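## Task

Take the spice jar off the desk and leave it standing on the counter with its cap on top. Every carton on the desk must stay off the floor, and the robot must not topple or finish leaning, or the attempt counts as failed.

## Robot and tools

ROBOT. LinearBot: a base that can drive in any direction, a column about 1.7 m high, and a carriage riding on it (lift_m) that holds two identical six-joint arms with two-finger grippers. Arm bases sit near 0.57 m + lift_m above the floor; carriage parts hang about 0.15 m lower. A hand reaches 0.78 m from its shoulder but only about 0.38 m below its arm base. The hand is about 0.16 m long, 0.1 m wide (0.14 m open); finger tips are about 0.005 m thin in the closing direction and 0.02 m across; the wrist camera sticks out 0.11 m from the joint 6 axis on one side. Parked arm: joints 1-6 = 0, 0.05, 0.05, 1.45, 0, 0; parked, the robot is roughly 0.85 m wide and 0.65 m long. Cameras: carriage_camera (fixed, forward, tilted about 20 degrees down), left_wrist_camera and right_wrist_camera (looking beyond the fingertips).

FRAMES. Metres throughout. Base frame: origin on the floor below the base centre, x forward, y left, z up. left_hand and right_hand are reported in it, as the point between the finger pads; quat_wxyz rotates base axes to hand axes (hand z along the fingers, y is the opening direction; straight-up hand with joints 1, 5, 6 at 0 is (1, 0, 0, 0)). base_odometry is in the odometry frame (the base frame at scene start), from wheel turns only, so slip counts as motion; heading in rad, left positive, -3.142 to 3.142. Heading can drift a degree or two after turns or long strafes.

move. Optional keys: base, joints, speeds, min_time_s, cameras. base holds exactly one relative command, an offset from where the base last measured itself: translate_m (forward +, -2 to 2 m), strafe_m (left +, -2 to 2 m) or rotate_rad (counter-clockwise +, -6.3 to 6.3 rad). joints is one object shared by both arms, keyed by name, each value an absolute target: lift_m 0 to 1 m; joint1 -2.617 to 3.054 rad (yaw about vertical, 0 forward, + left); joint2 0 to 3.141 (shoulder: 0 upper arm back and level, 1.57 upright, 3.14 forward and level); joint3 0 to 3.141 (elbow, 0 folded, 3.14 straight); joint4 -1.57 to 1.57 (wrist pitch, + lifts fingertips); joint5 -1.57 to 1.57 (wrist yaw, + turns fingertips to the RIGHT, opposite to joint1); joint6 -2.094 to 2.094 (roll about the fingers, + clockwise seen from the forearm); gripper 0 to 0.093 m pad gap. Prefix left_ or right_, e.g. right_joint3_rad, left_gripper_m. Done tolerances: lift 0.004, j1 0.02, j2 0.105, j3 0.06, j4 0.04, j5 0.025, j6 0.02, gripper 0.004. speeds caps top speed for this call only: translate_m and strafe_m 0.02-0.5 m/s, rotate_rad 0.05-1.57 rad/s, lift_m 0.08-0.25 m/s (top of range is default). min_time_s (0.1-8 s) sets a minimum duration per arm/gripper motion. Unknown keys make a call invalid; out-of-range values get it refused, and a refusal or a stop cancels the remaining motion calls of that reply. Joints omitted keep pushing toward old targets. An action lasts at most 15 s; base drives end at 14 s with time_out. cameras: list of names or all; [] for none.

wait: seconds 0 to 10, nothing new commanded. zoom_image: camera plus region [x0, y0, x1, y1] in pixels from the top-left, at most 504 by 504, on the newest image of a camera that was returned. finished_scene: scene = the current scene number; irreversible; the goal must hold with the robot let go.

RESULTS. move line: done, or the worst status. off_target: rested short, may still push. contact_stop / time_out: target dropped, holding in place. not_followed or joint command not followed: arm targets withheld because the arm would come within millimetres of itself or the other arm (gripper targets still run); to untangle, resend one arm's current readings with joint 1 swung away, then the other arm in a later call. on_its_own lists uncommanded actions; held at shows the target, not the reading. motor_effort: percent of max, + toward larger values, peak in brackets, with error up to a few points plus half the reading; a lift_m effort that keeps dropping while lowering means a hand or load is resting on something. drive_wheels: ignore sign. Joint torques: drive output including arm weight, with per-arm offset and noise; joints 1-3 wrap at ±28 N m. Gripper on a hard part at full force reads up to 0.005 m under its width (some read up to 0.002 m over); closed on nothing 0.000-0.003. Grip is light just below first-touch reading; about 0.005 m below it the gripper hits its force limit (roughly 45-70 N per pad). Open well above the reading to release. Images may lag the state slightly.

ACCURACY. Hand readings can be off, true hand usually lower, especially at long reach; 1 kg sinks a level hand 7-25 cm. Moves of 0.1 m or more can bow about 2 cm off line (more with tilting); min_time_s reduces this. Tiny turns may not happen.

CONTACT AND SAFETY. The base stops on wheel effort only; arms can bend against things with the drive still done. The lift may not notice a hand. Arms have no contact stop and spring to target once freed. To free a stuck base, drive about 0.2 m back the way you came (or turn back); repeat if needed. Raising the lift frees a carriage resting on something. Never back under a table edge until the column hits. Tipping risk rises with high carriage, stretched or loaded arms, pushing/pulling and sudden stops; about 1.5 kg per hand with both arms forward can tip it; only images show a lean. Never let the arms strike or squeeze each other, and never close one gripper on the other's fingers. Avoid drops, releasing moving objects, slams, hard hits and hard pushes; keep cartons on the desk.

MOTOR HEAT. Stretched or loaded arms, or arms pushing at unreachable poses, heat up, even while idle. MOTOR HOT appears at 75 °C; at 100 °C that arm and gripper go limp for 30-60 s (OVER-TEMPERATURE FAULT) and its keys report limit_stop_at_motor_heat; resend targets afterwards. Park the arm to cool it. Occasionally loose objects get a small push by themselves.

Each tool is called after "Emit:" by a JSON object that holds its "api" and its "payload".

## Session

Emit:
{"api": "move", "payload": {"cameras": ["carriage_camera"]}}

Scene clock: 0.00 s.
Joint torques (N m): no reading
base_odometry: x=+0.000 y=+0.000 heading=+0.000
base_status: not commanded
joint_positions: lift_m=+0.300 left_joint1_rad=-0.017 left_joint2_rad=+0.038 left_joint3_rad=+0.047 left_joint4_rad=+1.430 left_joint5_rad=+0.018 left_joint6_rad=-0.006 left_gripper_m=+0.09396 right_joint1_rad=-0.013 right_joint2_rad=+0.048 right_joint3_rad=+0.042 right_joint4_rad=+1.441 right_joint5_rad=+0.022 right_joint6_rad=-0.023 right_gripper_m=+0.09396
joint_status: not commanded
motor_effort: lift_m=+30 drive_wheels=+1
left_hand: x=+0.2657 y=+0.3054 z=+1.2839 quat_wxyz=(+0.998, +0.009, +0.066, -0.012) (m; base frame)
right_hand: x=+0.2676 y=-0.3133 z=+1.2826 quat_wxyz=(+0.997, +0.011, +0.068, -0.019) (m; base frame)
pictures: carriage_camera
Images, in order (width x height): carriage_camera 504x504.

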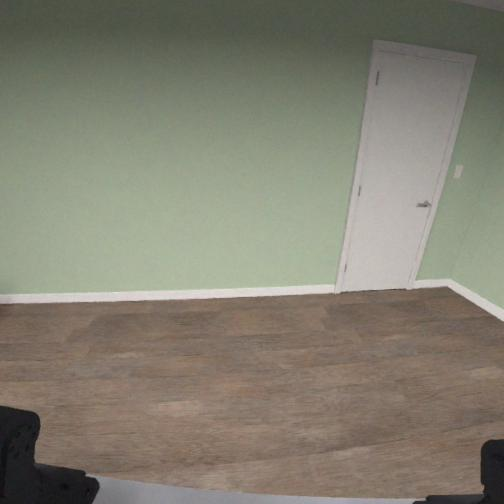

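Emit:
{"api": "move", "payload": {"base": {"rotate_rad": -1.57}, "joints": {"lift_m": 1.0}, "cameras": ["carriage_camera"]}}

Emit:
{"api": "zoom_image", "payload": {"camera": "carriage_camera", "region": [100, 240, 440, 460]}}

Scene clock: 8.60 s.
Joint torques (N m): left_arm=[0.59 4.34 5.9 -0.22 -0.13 -0.06] | right_arm=[-0.08 4.37 7.06 -0.14 -0.01 -0.11]
move: done
base_odometry: x=+0.000 y=+0.000 heading=-1.569
base_status: done
joint_positions: lift_m=+0.997 left_joint1_rad=-0.017 left_joint2_rad=+0.038 left_joint3_rad=+0.047 left_joint4_rad=+1.430 left_joint5_rad=+0.018 left_joint6_rad=-0.006 left_gripper_m=+0.09397 right_joint1_rad=-0.013 right_joint2_rad=+0.048 right_joint3_rad=+0.042 right_joint4_rad=+1.441 right_joint5_rad=+0.022 right_joint6_rad=-0.023 right_gripper_m=+0.09397
joint_status: all done
joint sent to its limit — lift_m, upper limit.
motor_effort: lift_m=+31(38) drive_wheels=+5(18)
left_hand: x=+0.2657 y=+0.3054 z=+1.9809 quat_wxyz=(+0.998, +0.009, +0.066, -0.012) (m; base frame)
right_hand: x=+0.2676 y=-0.3133 z=+1.9796 quat_wxyz=(+0.997, +0.011, +0.068, -0.019) (m; base frame)
pictures: carriage_camera
Images, in order (width x height): carriage_camera 504x504.

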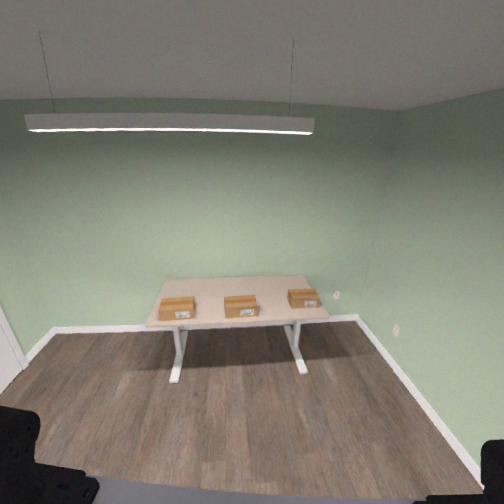

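Scaled by 1.482 from the camera's 504x504 image, which has a finer 720x720 frame.

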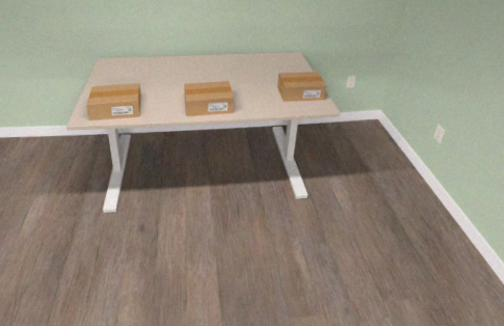

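Emit:
{"api": "move", "payload": {"base": {"rotate_rad": 0.084}, "cameras": []}}

Emit:
{"api": "move", "payload": {"base": {"translate_m": 0.85}, "cameras": ["carriage_camera"]}}

Emit:
{"api": "zoom_image", "payload": {"camera": "carriage_camera", "region": [90, 290, 440, 460]}}

Scene clock: 19.83 s.
Joint torques (N m): left_arm=[0.62 4.3 5.82 -0.22 -0.13 -0.05] | right_arm=[-0.01 4.41 7.04 -0.12 -0.01 -0.11]
move: done
base_odometry: x=+0.000 y=+0.000 heading=-1.486
base_status: done
joint_positions: lift_m=+0.997 left_joint1_rad=-0.017 left_joint2_rad=+0.038 left_joint3_rad=+0.047 left_joint4_rad=+1.430 left_joint5_rad=+0.018 left_joint6_rad=-0.006 left_gripper_m=+0.09397 right_joint1_rad=-0.013 right_joint2_rad=+0.048 right_joint3_rad=+0.042 right_joint4_rad=+1.441 right_joint5_rad=+0.022 right_joint6_rad=-0.023 right_gripper_m=+0.09397
joint_status: not commanded
motor_effort: lift_m=+31(31) drive_wheels=-9(11)
left_hand: x=+0.2657 y=+0.3054 z=+1.9809 quat_wxyz=(+0.998, +0.009, +0.066, -0.012) (m; base frame)
right_hand: x=+0.2676 y=-0.3133 z=+1.9796 quat_wxyz=(+0.997, +0.011, +0.068, -0.019) (m; base frame)
pictures: none
No camera images: "cameras" was empty.

Scene clock: 23.93 s.
Joint torques (N m): left_arm=[0.62 4.38 6.05 -0.19 -0.14 -0.06] | right_arm=[-0.05 4.33 7.04 -0.09 -0.02 -0.11]
move: done
base_odometry: x=+0.070 y=-0.847 heading=-1.487
base_status: done
joint_positions: lift_m=+0.997 left_joint1_rad=-0.017 left_joint2_rad=+0.038 left_joint3_rad=+0.047 left_joint4_rad=+1.429 left_joint5_rad=+0.018 left_joint6_rad=-0.006 left_gripper_m=+0.09397 right_joint1_rad=-0.013 right_joint2_rad=+0.048 right_joint3_rad=+0.042 right_joint4_rad=+1.439 right_joint5_rad=+0.022 right_joint6_rad=-0.023 right_gripper_m=+0.09397
joint_status: not commanded
motor_effort: lift_m=+31(31) drive_wheels=-11(23)
left_hand: x=+0.2659 y=+0.3054 z=+1.9808 quat_wxyz=(+0.998, +0.009, +0.066, -0.012) (m; base frame)
right_hand: x=+0.2682 y=-0.3133 z=+1.9795 quat_wxyz=(+0.997, +0.011, +0.069, -0.019) (m; base frame)
pictures: carriage_camera
Images, in order (width x height): carriage_camera 504x504.

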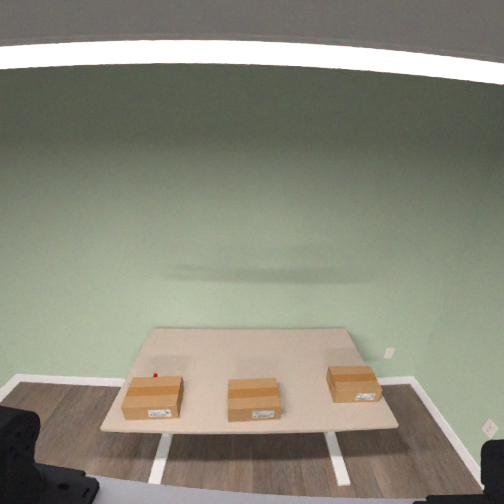

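Scaled by 1.440 from the camera's 504x504 image, which has a finer 720x720 frame.

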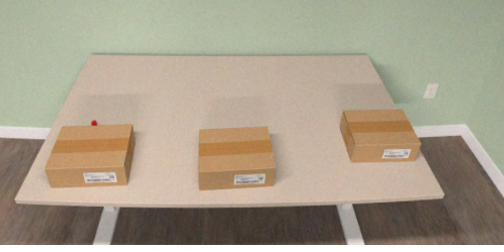

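Emit:
{"api": "move", "payload": {"base": {"strafe_m": 0.29}, "joints": {"lift_m": 0.6, "left_joint1_rad": 0, "left_joint2_rad": 2.4, "left_joint3_rad": 1.565, "left_joint4_rad": -0.735, "left_joint5_rad": 0, "left_joint6_rad": 0, "left_gripper_m": 0.093}, "cameras": []}}

Emit:
{"api": "move", "payload": {"base": {"translate_m": 0.41}, "cameras": ["carriage_camera", "left_wrist_camera"]}}

Emit:
{"api": "zoom_image", "payload": {"camera": "carriage_camera", "region": [80, 300, 260, 480]}}

Scene clock: 43.73 s.
Joint torques (N m): left_arm=[0.79 -15.02 7.6 0.37 -0.15 0.01] | right_arm=[0.03 4.38 7.01 -0.11 -0.01 -0.13]
move: done
base_odometry: x=+0.360 y=-0.823 heading=-1.488
base_status: done
joint_positions: lift_m=+0.600 left_joint1_rad=-0.001 left_joint2_rad=+2.405 left_joint3_rad=+1.546 left_joint4_rad=-0.721 left_joint5_rad=+0.006 left_joint6_rad=-0.006 left_gripper_m=+0.09310 right_joint1_rad=-0.013 right_joint2_rad=+0.048 right_joint3_rad=+0.042 right_joint4_rad=+1.439 right_joint5_rad=+0.022 right_joint6_rad=-0.023 right_gripper_m=+0.09397
joint_status: all done
motor_effort: lift_m=+28(29) drive_wheels=-5(11)
left_hand: x=+0.6514 y=+0.3075 z=+1.0533 quat_wxyz=(-0.005, -0.002, +1.000, -0.003) (m; base frame)
right_hand: x=+0.2682 y=-0.3133 z=+1.5827 quat_wxyz=(+0.997, +0.011, +0.069, -0.019) (m; base frame)
pictures: none
No camera images: "cameras" was empty.

Scene clock: 46.60 s.
Joint torques (N m): left_arm=[0.68 -15.05 7.56 0.45 -0.17 0.02] | right_arm=[0.05 4.36 7.06 -0.09 -0.02 -0.11]
move: done
base_odometry: x=+0.394 y=-1.232 heading=-1.487
base_status: done
joint_positions: lift_m=+0.600 left_joint1_rad=-0.001 left_joint2_rad=+2.405 left_joint3_rad=+1.546 left_joint4_rad=-0.728 left_joint5_rad=+0.006 left_joint6_rad=-0.006 left_gripper_m=+0.09310 right_joint1_rad=-0.013 right_joint2_rad=+0.048 right_joint3_rad=+0.042 right_joint4_rad=+1.438 right_joint5_rad=+0.022 right_joint6_rad=-0.023 right_gripper_m=+0.09397
joint_status: not commanded
motor_effort: lift_m=+28(28) drive_wheels=-8(16)
left_hand: x=+0.6497 y=+0.3075 z=+1.0533 quat_wxyz=(-0.008, -0.002, +1.000, -0.003) (m; base frame)
right_hand: x=+0.2684 y=-0.3133 z=+1.5827 quat_wxyz=(+0.997, +0.011, +0.069, -0.019) (m; base frame)
pictures: carriage_camera, left_wrist_camera
Images, in order (width x height): carriage_camera 504x504, left_wrist_camera 504x504.

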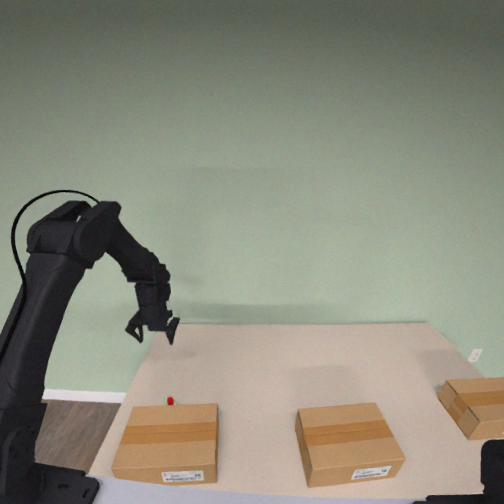

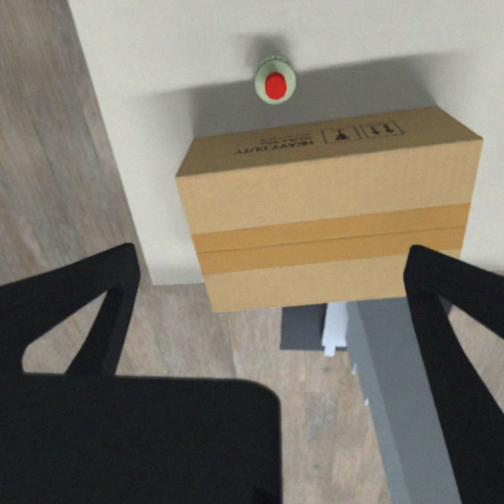

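Scaled by 2.800 from the camera's 504x504 image, which has a finer 720x720 frame.

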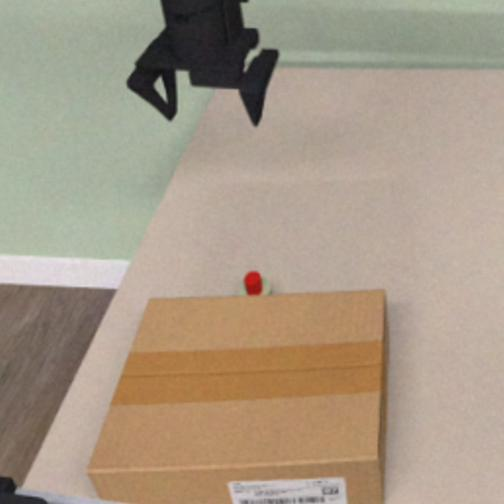

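Emit:
{"api": "move", "payload": {"base": {"translate_m": -0.01}, "cameras": []}}

Emit:
{"api": "move", "payload": {"joints": {"lift_m": 0.37}, "cameras": ["carriage_camera", "left_wrist_camera"]}}

Scene clock: 54.90 s.
Joint torques (N m): left_arm=[0.55 -15.05 7.5 0.48 -0.21 0.02] | right_arm=[0.03 4.37 7.06 -0.1 -0.01 -0.11]
move: done
base_odometry: x=+0.393 y=-1.222 heading=-1.486
base_status: done
joint_positions: lift_m=+0.600 left_joint1_rad=-0.001 left_joint2_rad=+2.405 left_joint3_rad=+1.546 left_joint4_rad=-0.730 left_joint5_rad=+0.006 left_joint6_rad=-0.006 left_gripper_m=+0.09310 right_joint1_rad=-0.013 right_joint2_rad=+0.048 right_joint3_rad=+0.042 right_joint4_rad=+1.438 right_joint5_rad=+0.022 right_joint6_rad=-0.023 right_gripper_m=+0.09397
joint_status: not commanded
motor_effort: lift_m=+28(28) drive_wheels=+2(15)
left_hand: x=+0.6491 y=+0.3075 z=+1.0533 quat_wxyz=(-0.009, -0.002, +1.000, -0.003) (m; base frame)
right_hand: x=+0.2683 y=-0.3133 z=+1.5827 quat_wxyz=(+0.997, +0.011, +0.069, -0.019) (m; base frame)
pictures: none
No camera images: "cameras" was empty.

Scene clock: 56.37 s.
Joint torques (N m): left_arm=[0.65 -15.08 6.93 0.48 -0.18 0.01] | right_arm=[-0.01 4.38 7.05 -0.1 -0.01 -0.12]
move: done
base_odometry: x=+0.393 y=-1.222 heading=-1.486
base_status: not commanded
joint_positions: lift_m=+0.370 left_joint1_rad=-0.001 left_joint2_rad=+2.405 left_joint3_rad=+1.551 left_joint4_rad=-0.731 left_joint5_rad=+0.006 left_joint6_rad=-0.006 left_gripper_m=+0.09310 right_joint1_rad=-0.013 right_joint2_rad=+0.048 right_joint3_rad=+0.042 right_joint4_rad=+1.438 right_joint5_rad=+0.022 right_joint6_rad=-0.023 right_gripper_m=+0.09397
joint_status: all done
motor_effort: lift_m=+27(28) drive_wheels=+1(6)
left_hand: x=+0.6512 y=+0.3075 z=+0.8245 quat_wxyz=(-0.007, -0.002, +1.000, -0.003) (m; base frame)
right_hand: x=+0.2683 y=-0.3133 z=+1.3528 quat_wxyz=(+0.997, +0.011, +0.069, -0.019) (m; base frame)
pictures: carriage_camera, left_wrist_camera
Images, in order (width x height): carriage_camera 504x504, left_wrist_camera 504x504.

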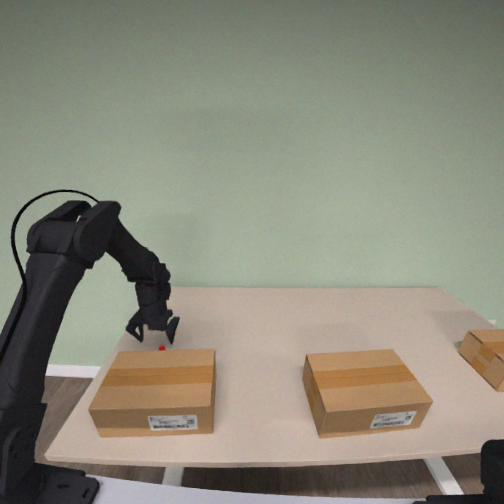

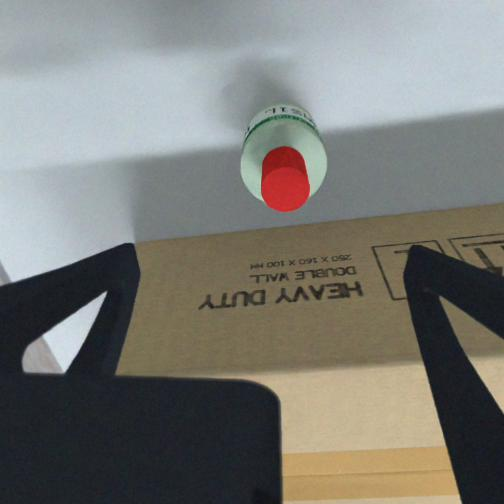

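Emit:
{"api": "move", "payload": {"joints": {"lift_m": 0.28, "left_joint1_rad": -0.016}, "speeds": {"lift_m": 0.15}, "cameras": ["left_wrist_camera"]}}

Emit:
{"api": "move", "payload": {"joints": {"left_gripper_m": 0.045}, "min_time_s": 1.0, "cameras": ["left_wrist_camera"]}}

Scene clock: 69.57 s.
Joint torques (N m): left_arm=[0.36 -14.97 6.93 0.56 -0.18 0.02] | right_arm=[0.02 4.38 6.97 -0.09 -0.02 -0.12]
move: done
base_odometry: x=+0.393 y=-1.222 heading=-1.486
base_status: not commanded
joint_positions: lift_m=+0.280 left_joint1_rad=-0.013 left_joint2_rad=+2.405 left_joint3_rad=+1.553 left_joint4_rad=-0.732 left_joint5_rad=+0.005 left_joint6_rad=-0.006 left_gripper_m=+0.09310 right_joint1_rad=-0.013 right_joint2_rad=+0.048 right_joint3_rad=+0.042 right_joint4_rad=+1.438 right_joint5_rad=+0.022 right_joint6_rad=-0.023 right_gripper_m=+0.09397
joint_status: all done
motor_effort: lift_m=+27(29) drive_wheels=+2(7)
left_hand: x=+0.6514 y=+0.3024 z=+0.7348 quat_wxyz=(-0.007, +0.004, +1.000, -0.003) (m; base frame)
right_hand: x=+0.2683 y=-0.3133 z=+1.2627 quat_wxyz=(+0.997, +0.011, +0.069, -0.019) (m; base frame)
pictures: left_wrist_camera
Images, in order (width x height): left_wrist_camera 504x504.

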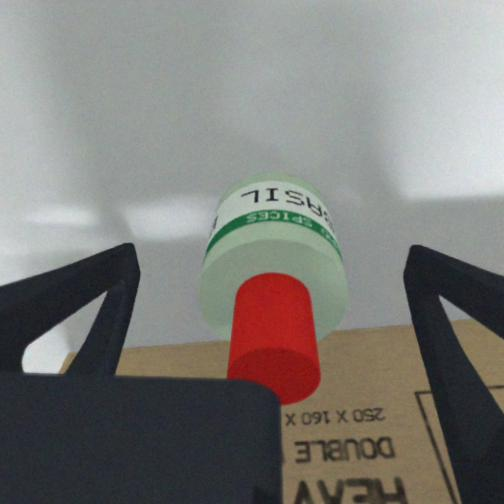

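Scene clock: 70.87 s.
Joint torques (N m): left_arm=[0.42 -15.02 6.89 0.5 -0.18 0.02] | right_arm=[0.01 4.34 7.04 -0.11 0 -0.11]
move: done
base_odometry: x=+0.393 y=-1.222 heading=-1.486
base_status: not commanded
joint_positions: lift_m=+0.280 left_joint1_rad=-0.013 left_joint2_rad=+2.405 left_joint3_rad=+1.553 left_joint4_rad=-0.732 left_joint5_rad=+0.005 left_joint6_rad=-0.006 left_gripper_m=+0.04510 right_joint1_rad=-0.013 right_joint2_rad=+0.048 right_joint3_rad=+0.042 right_joint4_rad=+1.438 right_joint5_rad=+0.022 right_joint6_rad=-0.023 right_gripper_m=+0.09397
joint_status: all done
motor_effort: lift_m=+28(28) drive_wheels=-4(6)
left_hand: x=+0.6514 y=+0.3024 z=+0.7348 quat_wxyz=(-0.007, +0.004, +1.000, -0.003) (m; base frame)
right_hand: x=+0.2683 y=-0.3133 z=+1.2627 quat_wxyz=(+0.997, +0.011, +0.069, -0.019) (m; base frame)
pictures: left_wrist_camera
Images, in order (width x height): left_wrist_camera 504x504.

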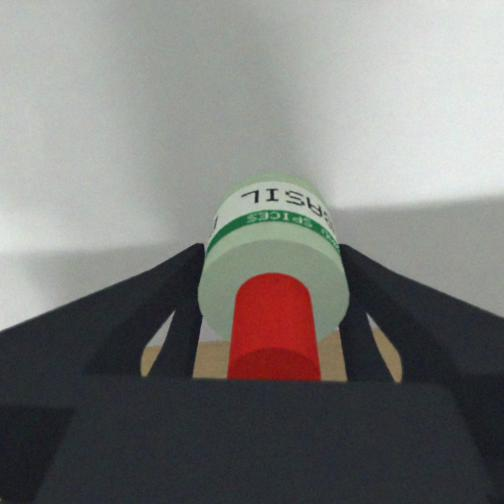

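Emit:
{"api": "move", "payload": {"joints": {"lift_m": 0.2725}, "speeds": {"lift_m": 0.08}, "cameras": []}}

Emit:
{"api": "move", "payload": {"joints": {"left_gripper_m": 0.031}, "min_time_s": 1.0, "cameras": ["left_wrist_camera"]}}

Scene clock: 78.20 s.
Joint torques (N m): left_arm=[0.53 -15.08 6.69 0.5 -0.16 0.03] | right_arm=[0.02 4.41 6.98 -0.1 0 -0.12]
move: done
base_odometry: x=+0.393 y=-1.222 heading=-1.486
base_status: not commanded
joint_positions: lift_m=+0.273 left_joint1_rad=-0.014 left_joint2_rad=+2.405 left_joint3_rad=+1.555 left_joint4_rad=-0.732 left_joint5_rad=+0.005 left_joint6_rad=-0.005 left_gripper_m=+0.04509 right_joint1_rad=-0.013 right_joint2_rad=+0.048 right_joint3_rad=+0.042 right_joint4_rad=+1.438 right_joint5_rad=+0.022 right_joint6_rad=-0.023 right_gripper_m=+0.09397
joint_status: all done
motor_effort: lift_m=+26(28) drive_wheels=+0(7)
left_hand: x=+0.6522 y=+0.3024 z=+0.7278 quat_wxyz=(-0.006, +0.004, +1.000, -0.002) (m; base frame)
right_hand: x=+0.2683 y=-0.3133 z=+1.2553 quat_wxyz=(+0.997, +0.011, +0.069, -0.019) (m; base frame)
pictures: none
No camera images: "cameras" was empty.

Scene clock: 79.50 s.
Joint torques (N m): left_arm=[0.43 -15.02 6.72 0.51 -0.17 0.01] | right_arm=[0.02 4.38 7.06 -0.11 -0.01 -0.12]
move: off_target
base_odometry: x=+0.393 y=-1.222 heading=-1.486
base_status: not commanded
joint_positions: lift_m=+0.273 left_joint1_rad=-0.014 left_joint2_rad=+2.405 left_joint3_rad=+1.555 left_joint4_rad=-0.732 left_joint5_rad=+0.004 left_joint6_rad=-0.005 left_gripper_m=+0.03750 right_joint1_rad=-0.013 right_joint2_rad=+0.048 right_joint3_rad=+0.042 right_joint4_rad=+1.438 right_joint5_rad=+0.022 right_joint6_rad=-0.023 right_gripper_m=+0.09397
joint_status: left_gripper_m off_target (ended at +0.03752, target +0.03100)
motor_effort: lift_m=+26(27) drive_wheels=-5(7)
left_hand: x=+0.6522 y=+0.3025 z=+0.7278 quat_wxyz=(-0.006, +0.004, +1.000, -0.002) (m; base frame)
right_hand: x=+0.2683 y=-0.3133 z=+1.2553 quat_wxyz=(+0.997, +0.011, +0.069, -0.019) (m; base frame)
pictures: left_wrist_camera
Images, in order (width x height): left_wrist_camera 504x504.

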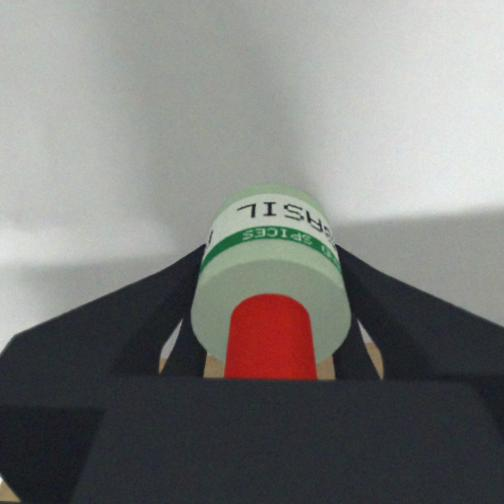

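Emit:
{"api": "move", "payload": {"joints": {"lift_m": 0.43}, "speeds": {"lift_m": 0.2}, "cameras": ["left_wrist_camera"]}}

Emit:
{"api": "move", "payload": {"base": {"translate_m": -0.5}, "joints": {"lift_m": 0.58}, "cameras": []}}

Emit:
{"api": "move", "payload": {"base": {"rotate_rad": 3.09}, "cameras": ["carriage_camera", "left_wrist_camera"]}}

Scene clock: 95.53 s.
Joint torques (N m): left_arm=[0.42 -14.98 6.79 0.5 -0.17 0.02] | right_arm=[0.01 4.37 7.01 -0.11 0 -0.12]
move: done
base_odometry: x=+0.393 y=-1.222 heading=-1.486
base_status: not commanded
joint_positions: lift_m=+0.430 left_joint1_rad=-0.014 left_joint2_rad=+2.405 left_joint3_rad=+1.555 left_joint4_rad=-0.733 left_joint5_rad=+0.004 left_joint6_rad=-0.005 left_gripper_m=+0.03749 right_joint1_rad=-0.013 right_joint2_rad=+0.048 right_joint3_rad=+0.042 right_joint4_rad=+1.438 right_joint5_rad=+0.022 right_joint6_rad=-0.023 right_gripper_m=+0.09397
joint_status: all done
motor_effort: lift_m=+31(38) drive_wheels=-5(8)
left_hand: x=+0.6519 y=+0.3025 z=+0.8849 quat_wxyz=(-0.006, +0.004, +1.000, -0.002) (m; base frame)
right_hand: x=+0.2683 y=-0.3133 z=+1.4125 quat_wxyz=(+0.997, +0.011, +0.069, -0.019) (m; base frame)
pictures: left_wrist_camera
Images, in order (width x height): left_wrist_camera 504x504.

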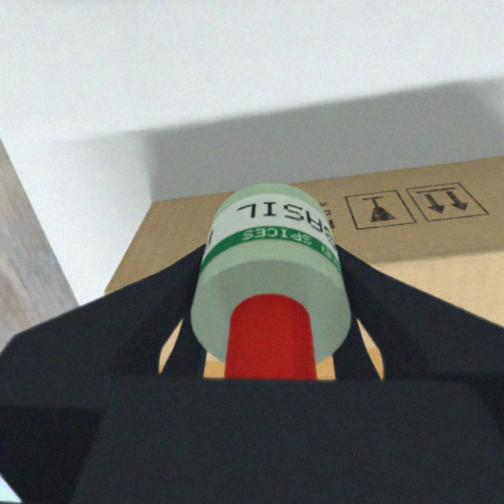

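Scene clock: 98.73 s.
Joint torques (N m): left_arm=[0.43 -15.08 6.63 0.51 -0.16 0.01] | right_arm=[0.02 4.37 7.05 -0.09 -0.01 -0.13]
move: done
base_odometry: x=+0.351 y=-0.723 heading=-1.486
base_status: done
joint_positions: lift_m=+0.580 left_joint1_rad=-0.014 left_joint2_rad=+2.405 left_joint3_rad=+1.555 left_joint4_rad=-0.732 left_joint5_rad=+0.004 left_joint6_rad=-0.005 left_gripper_m=+0.03749 right_joint1_rad=-0.013 right_joint2_rad=+0.048 right_joint3_rad=+0.042 right_joint4_rad=+1.438 right_joint5_rad=+0.022 right_joint6_rad=-0.023 right_gripper_m=+0.09397
joint_status: all done
motor_effort: lift_m=+31(37) drive_wheels=-3(15)
left_hand: x=+0.6523 y=+0.3024 z=+1.0350 quat_wxyz=(-0.006, +0.004, +1.000, -0.002) (m; base frame)
right_hand: x=+0.2684 y=-0.3133 z=+1.5624 quat_wxyz=(+0.997, +0.011, +0.069, -0.019) (m; base frame)
pictures: none
No camera images: "cameras" was empty.

Scene clock: 102.97 s.
Joint torques (N m): left_arm=[0.39 -14.99 6.67 0.46 -0.11 0.02] | right_arm=[0.05 4.37 7.02 -0.08 0.01 -0.11]
move: done
base_odometry: x=+0.352 y=-0.724 heading=+1.603
base_status: done
joint_positions: lift_m=+0.580 left_joint1_rad=-0.013 left_joint2_rad=+2.405 left_joint3_rad=+1.555 left_joint4_rad=-0.728 left_joint5_rad=+0.000 left_joint6_rad=-0.005 left_gripper_m=+0.03749 right_joint1_rad=-0.013 right_joint2_rad=+0.048 right_joint3_rad=+0.042 right_joint4_rad=+1.436 right_joint5_rad=+0.022 right_joint6_rad=-0.023 right_gripper_m=+0.09398
joint_status: not commanded
motor_effort: lift_m=+31(31) drive_wheels=+8(20)
left_hand: x=+0.6534 y=+0.3035 z=+1.0350 quat_wxyz=(-0.003, +0.004, +1.000, +0.000) (m; base frame)
right_hand: x=+0.2688 y=-0.3133 z=+1.5624 quat_wxyz=(+0.997, +0.011, +0.070, -0.019) (m; base frame)
pictures: carriage_camera, left_wrist_camera
Images, in order (width x height): carriage_camera 504x504, left_wrist_camera 504x504.

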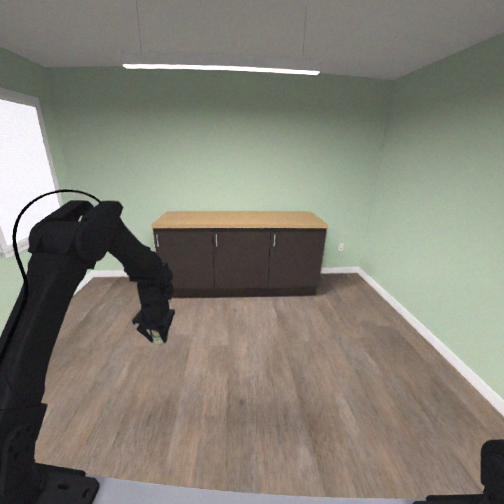

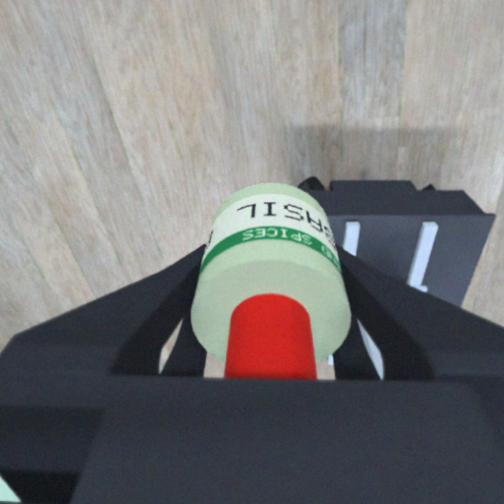

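Emit:
{"api": "move", "payload": {"base": {"translate_m": 1.55}, "cameras": ["carriage_camera"]}}

Scene clock: 111.30 s.
Joint torques (N m): left_arm=[0.38 -15.05 6.68 0.5 -0.11 0.02] | right_arm=[0.01 4.34 7.08 -0.08 -0.01 -0.12]
move: done
base_odometry: x=+0.298 y=+0.825 heading=+1.605
base_status: done
joint_positions: lift_m=+0.580 left_joint1_rad=-0.013 left_joint2_rad=+2.405 left_joint3_rad=+1.555 left_joint4_rad=-0.731 left_joint5_rad=+0.000 left_joint6_rad=-0.005 left_gripper_m=+0.03749 right_joint1_rad=-0.013 right_joint2_rad=+0.048 right_joint3_rad=+0.042 right_joint4_rad=+1.437 right_joint5_rad=+0.022 right_joint6_rad=-0.023 right_gripper_m=+0.09398
joint_status: not commanded
motor_effort: lift_m=+31(31) drive_wheels=-11(24)
left_hand: x=+0.6526 y=+0.3033 z=+1.0350 quat_wxyz=(-0.005, +0.004, +1.000, +0.000) (m; base frame)
right_hand: x=+0.2686 y=-0.3133 z=+1.5624 quat_wxyz=(+0.997, +0.011, +0.070, -0.019) (m; base frame)
pictures: carriage_camera
Images, in order (width x height): carriage_camera 504x504.

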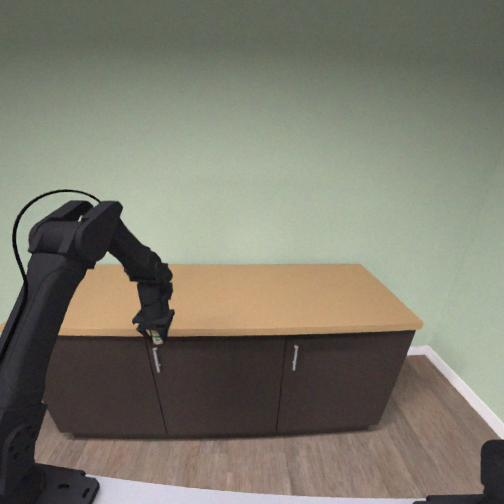

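Emit:
{"api": "move", "payload": {"base": {"translate_m": 0.32}, "joints": {"lift_m": 0.53}, "cameras": ["carriage_camera"]}}

Emit:
{"api": "move", "payload": {"joints": {"lift_m": 0.478}, "speeds": {"lift_m": 0.12}, "cameras": ["carriage_camera", "left_wrist_camera"]}}

Emit:
{"api": "zoom_image", "payload": {"camera": "carriage_camera", "region": [80, 270, 240, 430]}}

Scene clock: 121.17 s.
Joint torques (N m): left_arm=[0.39 -15.08 6.63 0.53 -0.11 0.01] | right_arm=[-0.02 4.33 7.08 -0.07 0 -0.11]
move: done
base_odometry: x=+0.287 y=+1.145 heading=+1.606
base_status: done
joint_positions: lift_m=+0.530 left_joint1_rad=-0.013 left_joint2_rad=+2.405 left_joint3_rad=+1.555 left_joint4_rad=-0.736 left_joint5_rad=+0.000 left_joint6_rad=-0.005 left_gripper_m=+0.03749 right_joint1_rad=-0.013 right_joint2_rad=+0.047 right_joint3_rad=+0.042 right_joint4_rad=+1.437 right_joint5_rad=+0.022 right_joint6_rad=-0.023 right_gripper_m=+0.09398
joint_status: all done
motor_effort: lift_m=+28(28) drive_wheels=-9(19)
left_hand: x=+0.6513 y=+0.3034 z=+0.9852 quat_wxyz=(-0.008, +0.004, +1.000, +0.000) (m; base frame)
right_hand: x=+0.2685 y=-0.3133 z=+1.5127 quat_wxyz=(+0.997, +0.011, +0.070, -0.019) (m; base frame)
pictures: carriage_camera
Images, in order (width x height): carriage_camera 504x504.

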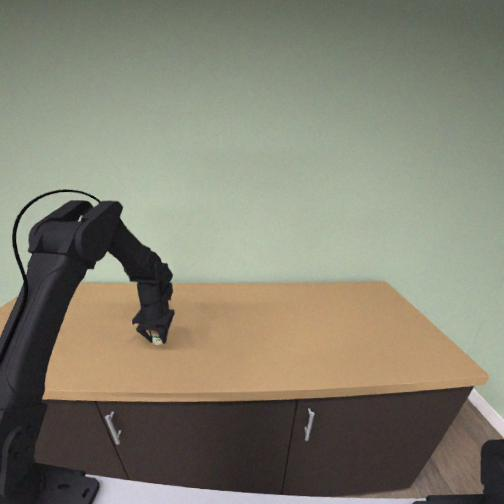

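Scene clock: 122.00 s.
Joint torques (N m): left_arm=[0.4 -15.12 6.58 0.53 -0.11 0.02] | right_arm=[0.03 4.38 7.05 -0.08 -0.02 -0.11]
move: done
base_odometry: x=+0.287 y=+1.145 heading=+1.606
base_status: not commanded
joint_positions: lift_m=+0.478 left_joint1_rad=-0.013 left_joint2_rad=+2.405 left_joint3_rad=+1.555 left_joint4_rad=-0.736 left_joint5_rad=+0.000 left_joint6_rad=-0.005 left_gripper_m=+0.03749 right_joint1_rad=-0.013 right_joint2_rad=+0.047 right_joint3_rad=+0.042 right_joint4_rad=+1.437 right_joint5_rad=+0.022 right_joint6_rad=-0.023 right_gripper_m=+0.09398
joint_status: all done
motor_effort: lift_m=+28(29) drive_wheels=-8(11)
left_hand: x=+0.6514 y=+0.3034 z=+0.9331 quat_wxyz=(-0.007, +0.004, +1.000, +0.000) (m; base frame)
right_hand: x=+0.2685 y=-0.3133 z=+1.4607 quat_wxyz=(+0.997, +0.011, +0.070, -0.019) (m; base frame)
pictures: carriage_camera, left_wrist_camera
Images, in order (width x height): carriage_camera 504x504, left_wrist_camera 504x504.

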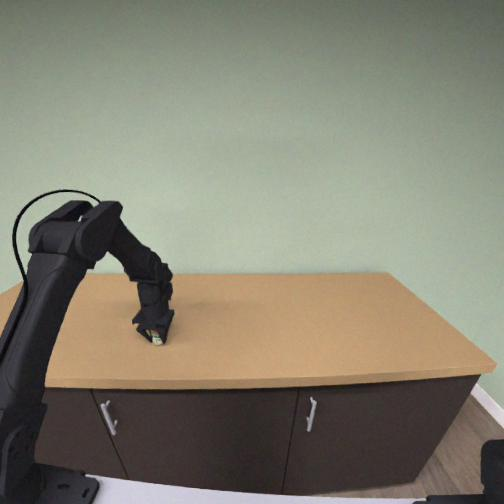

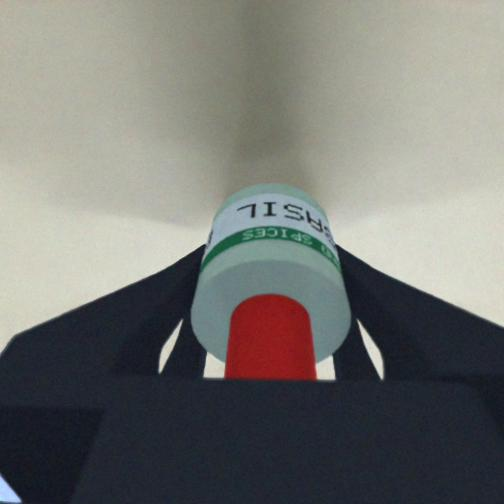

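Scaled by 3.150 from the camera's 504x504 image, which has a finer 720x720 frame.

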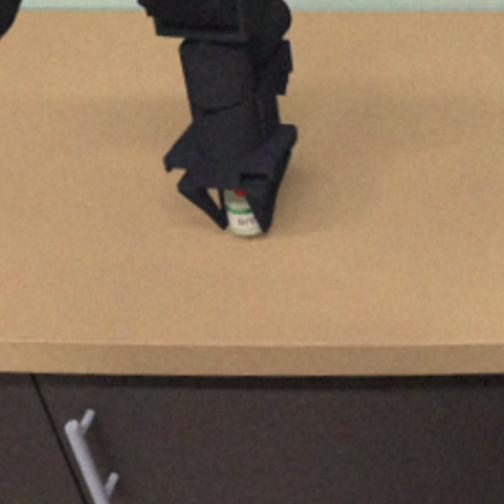

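Emit:
{"api": "move", "payload": {"joints": {"lift_m": 0.468}, "speeds": {"lift_m": 0.08}, "cameras": []}}

Emit:
{"api": "move", "payload": {"joints": {"lift_m": 0.464}, "speeds": {"lift_m": 0.08}, "cameras": ["left_wrist_camera"]}}

Scene clock: 126.37 s.
Joint torques (N m): left_arm=[0.38 -15.01 6.67 0.59 -0.12 0.02] | right_arm=[0.01 4.31 7.04 -0.09 -0.02 -0.12]
move: done
base_odometry: x=+0.287 y=+1.145 heading=+1.606
base_status: not commanded
joint_positions: lift_m=+0.468 left_joint1_rad=-0.013 left_joint2_rad=+2.405 left_joint3_rad=+1.555 left_joint4_rad=-0.735 left_joint5_rad=+0.000 left_joint6_rad=-0.005 left_gripper_m=+0.03749 right_joint1_rad=-0.013 right_joint2_rad=+0.047 right_joint3_rad=+0.042 right_joint4_rad=+1.437 right_joint5_rad=+0.022 right_joint6_rad=-0.023 right_gripper_m=+0.09398
joint_status: all done
motor_effort: lift_m=+28(30) drive_wheels=+8(11)
left_hand: x=+0.6515 y=+0.3034 z=+0.9232 quat_wxyz=(-0.007, +0.004, +1.000, +0.000) (m; base frame)
right_hand: x=+0.2685 y=-0.3133 z=+1.4507 quat_wxyz=(+0.997, +0.011, +0.070, -0.019) (m; base frame)
pictures: none
No camera images: "cameras" was empty.

Scene clock: 126.77 s.
Joint torques (N m): left_arm=[0.42 -15.16 6.71 0.51 -0.13 0.01] | right_arm=[0.05 4.36 7.06 -0.08 0 -0.12]
move: done
base_odometry: x=+0.287 y=+1.145 heading=+1.606
base_status: not commanded
joint_positions: lift_m=+0.464 left_joint1_rad=-0.013 left_joint2_rad=+2.406 left_joint3_rad=+1.555 left_joint4_rad=-0.735 left_joint5_rad=+0.000 left_joint6_rad=-0.005 left_gripper_m=+0.03749 right_joint1_rad=-0.013 right_joint2_rad=+0.047 right_joint3_rad=+0.041 right_joint4_rad=+1.437 right_joint5_rad=+0.022 right_joint6_rad=-0.023 right_gripper_m=+0.09398
joint_status: all done
motor_effort: lift_m=+27(29) drive_wheels=-10(11)
left_hand: x=+0.6514 y=+0.3034 z=+0.9189 quat_wxyz=(-0.007, +0.004, +1.000, +0.000) (m; base frame)
right_hand: x=+0.2687 y=-0.3133 z=+1.4466 quat_wxyz=(+0.997, +0.011, +0.070, -0.019) (m; base frame)
pictures: left_wrist_camera
Images, in order (width x height): left_wrist_camera 504x504.

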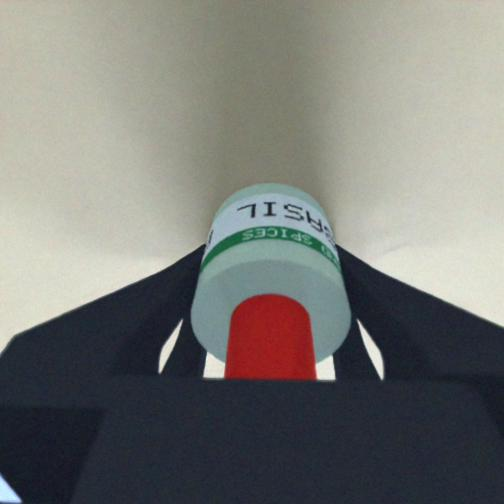

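Emit:
{"api": "move", "payload": {"joints": {"lift_m": 0.461}, "speeds": {"lift_m": 0.08}, "cameras": []}}

Emit:
{"api": "move", "payload": {"joints": {"lift_m": 0.459}, "speeds": {"lift_m": 0.08}, "cameras": ["left_wrist_camera"]}}

Scene clock: 131.00 s.
Joint torques (N m): left_arm=[0.43 -15.04 6.42 0.56 -0.11 0.02] | right_arm=[0.03 4.4 7.05 -0.07 -0.01 -0.12]
move: done
base_odometry: x=+0.287 y=+1.145 heading=+1.606
base_status: not commanded
joint_positions: lift_m=+0.461 left_joint1_rad=-0.013 left_joint2_rad=+2.404 left_joint3_rad=+1.557 left_joint4_rad=-0.736 left_joint5_rad=+0.000 left_joint6_rad=-0.005 left_gripper_m=+0.03749 right_joint1_rad=-0.013 right_joint2_rad=+0.047 right_joint3_rad=+0.041 right_joint4_rad=+1.437 right_joint5_rad=+0.022 right_joint6_rad=-0.023 right_gripper_m=+0.09398
joint_status: all done
motor_effort: lift_m=+26(27) drive_wheels=+7(9)
left_hand: x=+0.6524 y=+0.3033 z=+0.9173 quat_wxyz=(-0.006, +0.004, +1.000, +0.000) (m; base frame)
right_hand: x=+0.2687 y=-0.3133 z=+1.4438 quat_wxyz=(+0.997, +0.011, +0.070, -0.019) (m; base frame)
pictures: none
No camera images: "cameras" was empty.

Scene clock: 131.37 s.
Joint torques (N m): left_arm=[0.4 -14.53 6.45 0.59 -0.13 0.02] | right_arm=[-0.01 4.36 7.08 -0.07 0 -0.12]
move: done
base_odometry: x=+0.287 y=+1.145 heading=+1.606
base_status: not commanded
joint_positions: lift_m=+0.459 left_joint1_rad=-0.013 left_joint2_rad=+2.399 left_joint3_rad=+1.557 left_joint4_rad=-0.740 left_joint5_rad=+0.000 left_joint6_rad=-0.005 left_gripper_m=+0.03749 right_joint1_rad=-0.013 right_joint2_rad=+0.047 right_joint3_rad=+0.041 right_joint4_rad=+1.437 right_joint5_rad=+0.022 right_joint6_rad=-0.023 right_gripper_m=+0.09398
joint_status: all done
motor_effort: lift_m=+25(26) drive_wheels=+6(8)
left_hand: x=+0.6524 y=+0.3033 z=+0.9171 quat_wxyz=(-0.006, +0.004, +1.000, +0.000) (m; base frame)
right_hand: x=+0.2687 y=-0.3133 z=+1.4418 quat_wxyz=(+0.997, +0.011, +0.070, -0.019) (m; base frame)
pictures: left_wrist_camera
Images, in order (width x height): left_wrist_camera 504x504.

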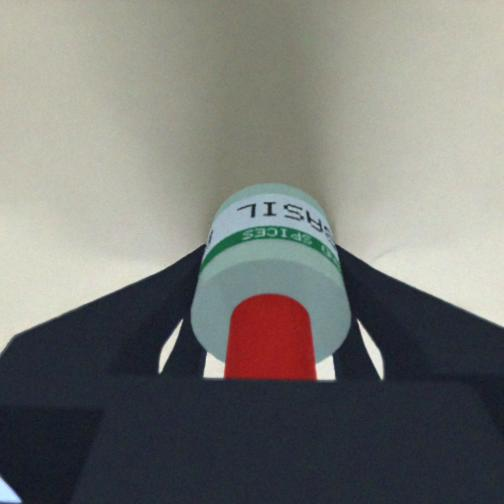

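Emit:
{"api": "move", "payload": {"joints": {"lift_m": 0.461}, "cameras": []}}

Emit:
{"api": "move", "payload": {"joints": {"left_gripper_m": 0.048}, "min_time_s": 1.0, "cameras": []}}

Emit:
{"api": "move", "payload": {"joints": {"left_gripper_m": 0.088}, "min_time_s": 1.0, "cameras": ["left_wrist_camera"]}}

Emit:
{"api": "move", "payload": {"joints": {"lift_m": 0.6}, "speeds": {"lift_m": 0.15}, "cameras": ["carriage_camera", "left_wrist_camera"]}}

Scene clock: 139.03 s.
Joint torques (N m): left_arm=[0.39 -14.5 6.41 0.59 -0.11 0.01] | right_arm=[0.02 4.33 7.12 -0.08 -0.01 -0.12]
move: done
base_odometry: x=+0.287 y=+1.145 heading=+1.606
base_status: not commanded
joint_positions: lift_m=+0.461 left_joint1_rad=-0.013 left_joint2_rad=+2.399 left_joint3_rad=+1.557 left_joint4_rad=-0.738 left_joint5_rad=+0.000 left_joint6_rad=-0.005 left_gripper_m=+0.03749 right_joint1_rad=-0.013 right_joint2_rad=+0.047 right_joint3_rad=+0.041 right_joint4_rad=+1.437 right_joint5_rad=+0.022 right_joint6_rad=-0.023 right_gripper_m=+0.09398
joint_status: all done
motor_effort: lift_m=+31(34) drive_wheels=+6(8)
left_hand: x=+0.6529 y=+0.3033 z=+0.9186 quat_wxyz=(-0.005, +0.004, +1.000, +0.000) (m; base frame)
right_hand: x=+0.2687 y=-0.3133 z=+1.4432 quat_wxyz=(+0.997, +0.011, +0.070, -0.019) (m; base frame)
pictures: none
No camera images: "cameras" was empty.

Scene clock: 140.33 s.
Joint torques (N m): left_arm=[0.43 -14.52 6.42 0.59 -0.11 0.02] | right_arm=[-0.03 4.37 7.01 -0.09 -0.01 -0.12]
move: done
base_odometry: x=+0.287 y=+1.145 heading=+1.606
base_status: not commanded
joint_positions: lift_m=+0.461 left_joint1_rad=-0.013 left_joint2_rad=+2.399 left_joint3_rad=+1.557 left_joint4_rad=-0.738 left_joint5_rad=+0.000 left_joint6_rad=-0.005 left_gripper_m=+0.04792 right_joint1_rad=-0.013 right_joint2_rad=+0.047 right_joint3_rad=+0.041 right_joint4_rad=+1.437 right_joint5_rad=+0.022 right_joint6_rad=-0.023 right_gripper_m=+0.09398
joint_status: all done
motor_effort: lift_m=+32(32) drive_wheels=+8(8)
left_hand: x=+0.6529 y=+0.3033 z=+0.9186 quat_wxyz=(-0.005, +0.004, +1.000, +0.000) (m; base frame)
right_hand: x=+0.2687 y=-0.3133 z=+1.4432 quat_wxyz=(+0.997, +0.011, +0.070, -0.019) (m; base frame)
pictures: none
No camera images: "cameras" was empty.

Scene clock: 141.63 s.
Joint torques (N m): left_arm=[0.39 -14.5 6.46 0.58 -0.11 0.02] | right_arm=[0.02 4.38 7.05 -0.08 -0.01 -0.12]
move: done
base_odometry: x=+0.287 y=+1.145 heading=+1.606
base_status: not commanded
joint_positions: lift_m=+0.461 left_joint1_rad=-0.013 left_joint2_rad=+2.399 left_joint3_rad=+1.557 left_joint4_rad=-0.738 left_joint5_rad=+0.000 left_joint6_rad=-0.005 left_gripper_m=+0.08790 right_joint1_rad=-0.013 right_joint2_rad=+0.047 right_joint3_rad=+0.041 right_joint4_rad=+1.437 right_joint5_rad=+0.022 right_joint6_rad=-0.023 right_gripper_m=+0.09398
joint_status: all done
motor_effort: lift_m=+32(32) drive_wheels=+5(8)
left_hand: x=+0.6529 y=+0.3033 z=+0.9186 quat_wxyz=(-0.005, +0.004, +1.000, +0.000) (m; base frame)
right_hand: x=+0.2687 y=-0.3133 z=+1.4432 quat_wxyz=(+0.997, +0.011, +0.070, -0.019) (m; base frame)
pictures: left_wrist_camera
Images, in order (width x height): left_wrist_camera 504x504.

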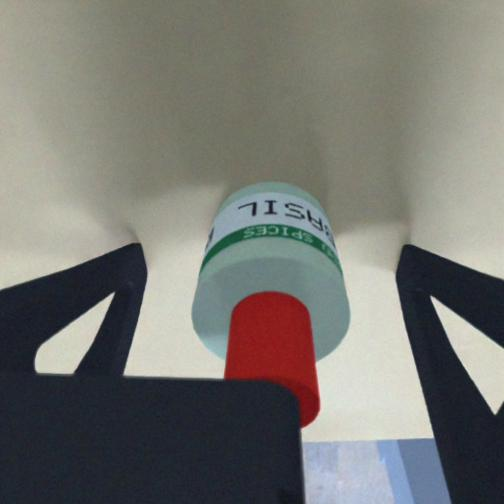

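Scene clock: 143.00 s.
Joint torques (N m): left_arm=[0.42 -14.46 6.45 0.55 -0.12 0.01] | right_arm=[-0.01 4.4 7.09 -0.08 -0.01 -0.11]
move: done
base_odometry: x=+0.287 y=+1.145 heading=+1.606
base_status: not commanded
joint_positions: lift_m=+0.600 left_joint1_rad=-0.013 left_joint2_rad=+2.400 left_joint3_rad=+1.557 left_joint4_rad=-0.737 left_joint5_rad=+0.000 left_joint6_rad=-0.005 left_gripper_m=+0.08790 right_joint1_rad=-0.013 right_joint2_rad=+0.047 right_joint3_rad=+0.041 right_joint4_rad=+1.437 right_joint5_rad=+0.022 right_joint6_rad=-0.023 right_gripper_m=+0.09398
joint_status: all done
motor_effort: lift_m=+31(37) drive_wheels=+7(11)
left_hand: x=+0.6531 y=+0.3033 z=+1.0575 quat_wxyz=(-0.004, +0.004, +1.000, +0.000) (m; base frame)
right_hand: x=+0.2687 y=-0.3133 z=+1.5823 quat_wxyz=(+0.997, +0.011, +0.070, -0.019) (m; base frame)
pictures: carriage_camera, left_wrist_camera
Images, in order (width x height): carriage_camera 504x504, left_wrist_camera 504x504.

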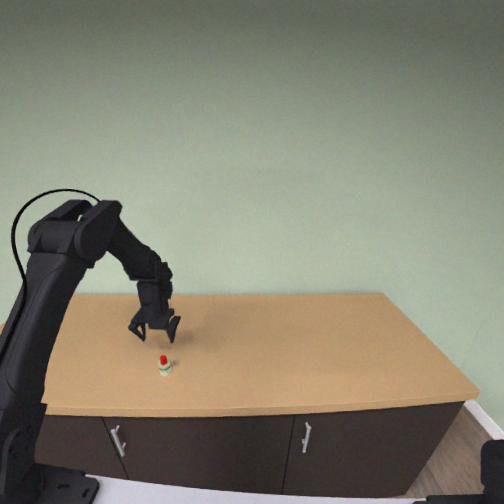

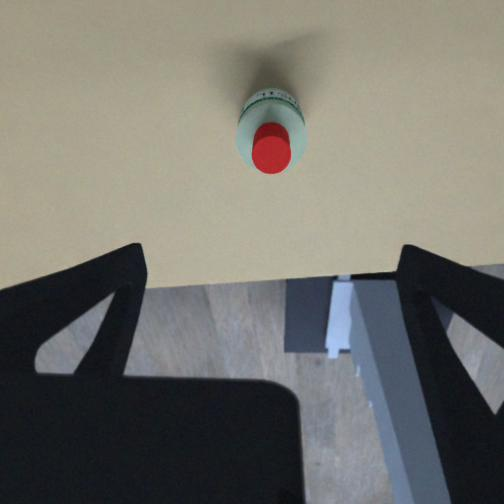

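The jar is standing on the counter with its cap up.

Emit:
{"api": "finished_scene", "payload": {"scene": 3}}

The scene is finished: the task was done.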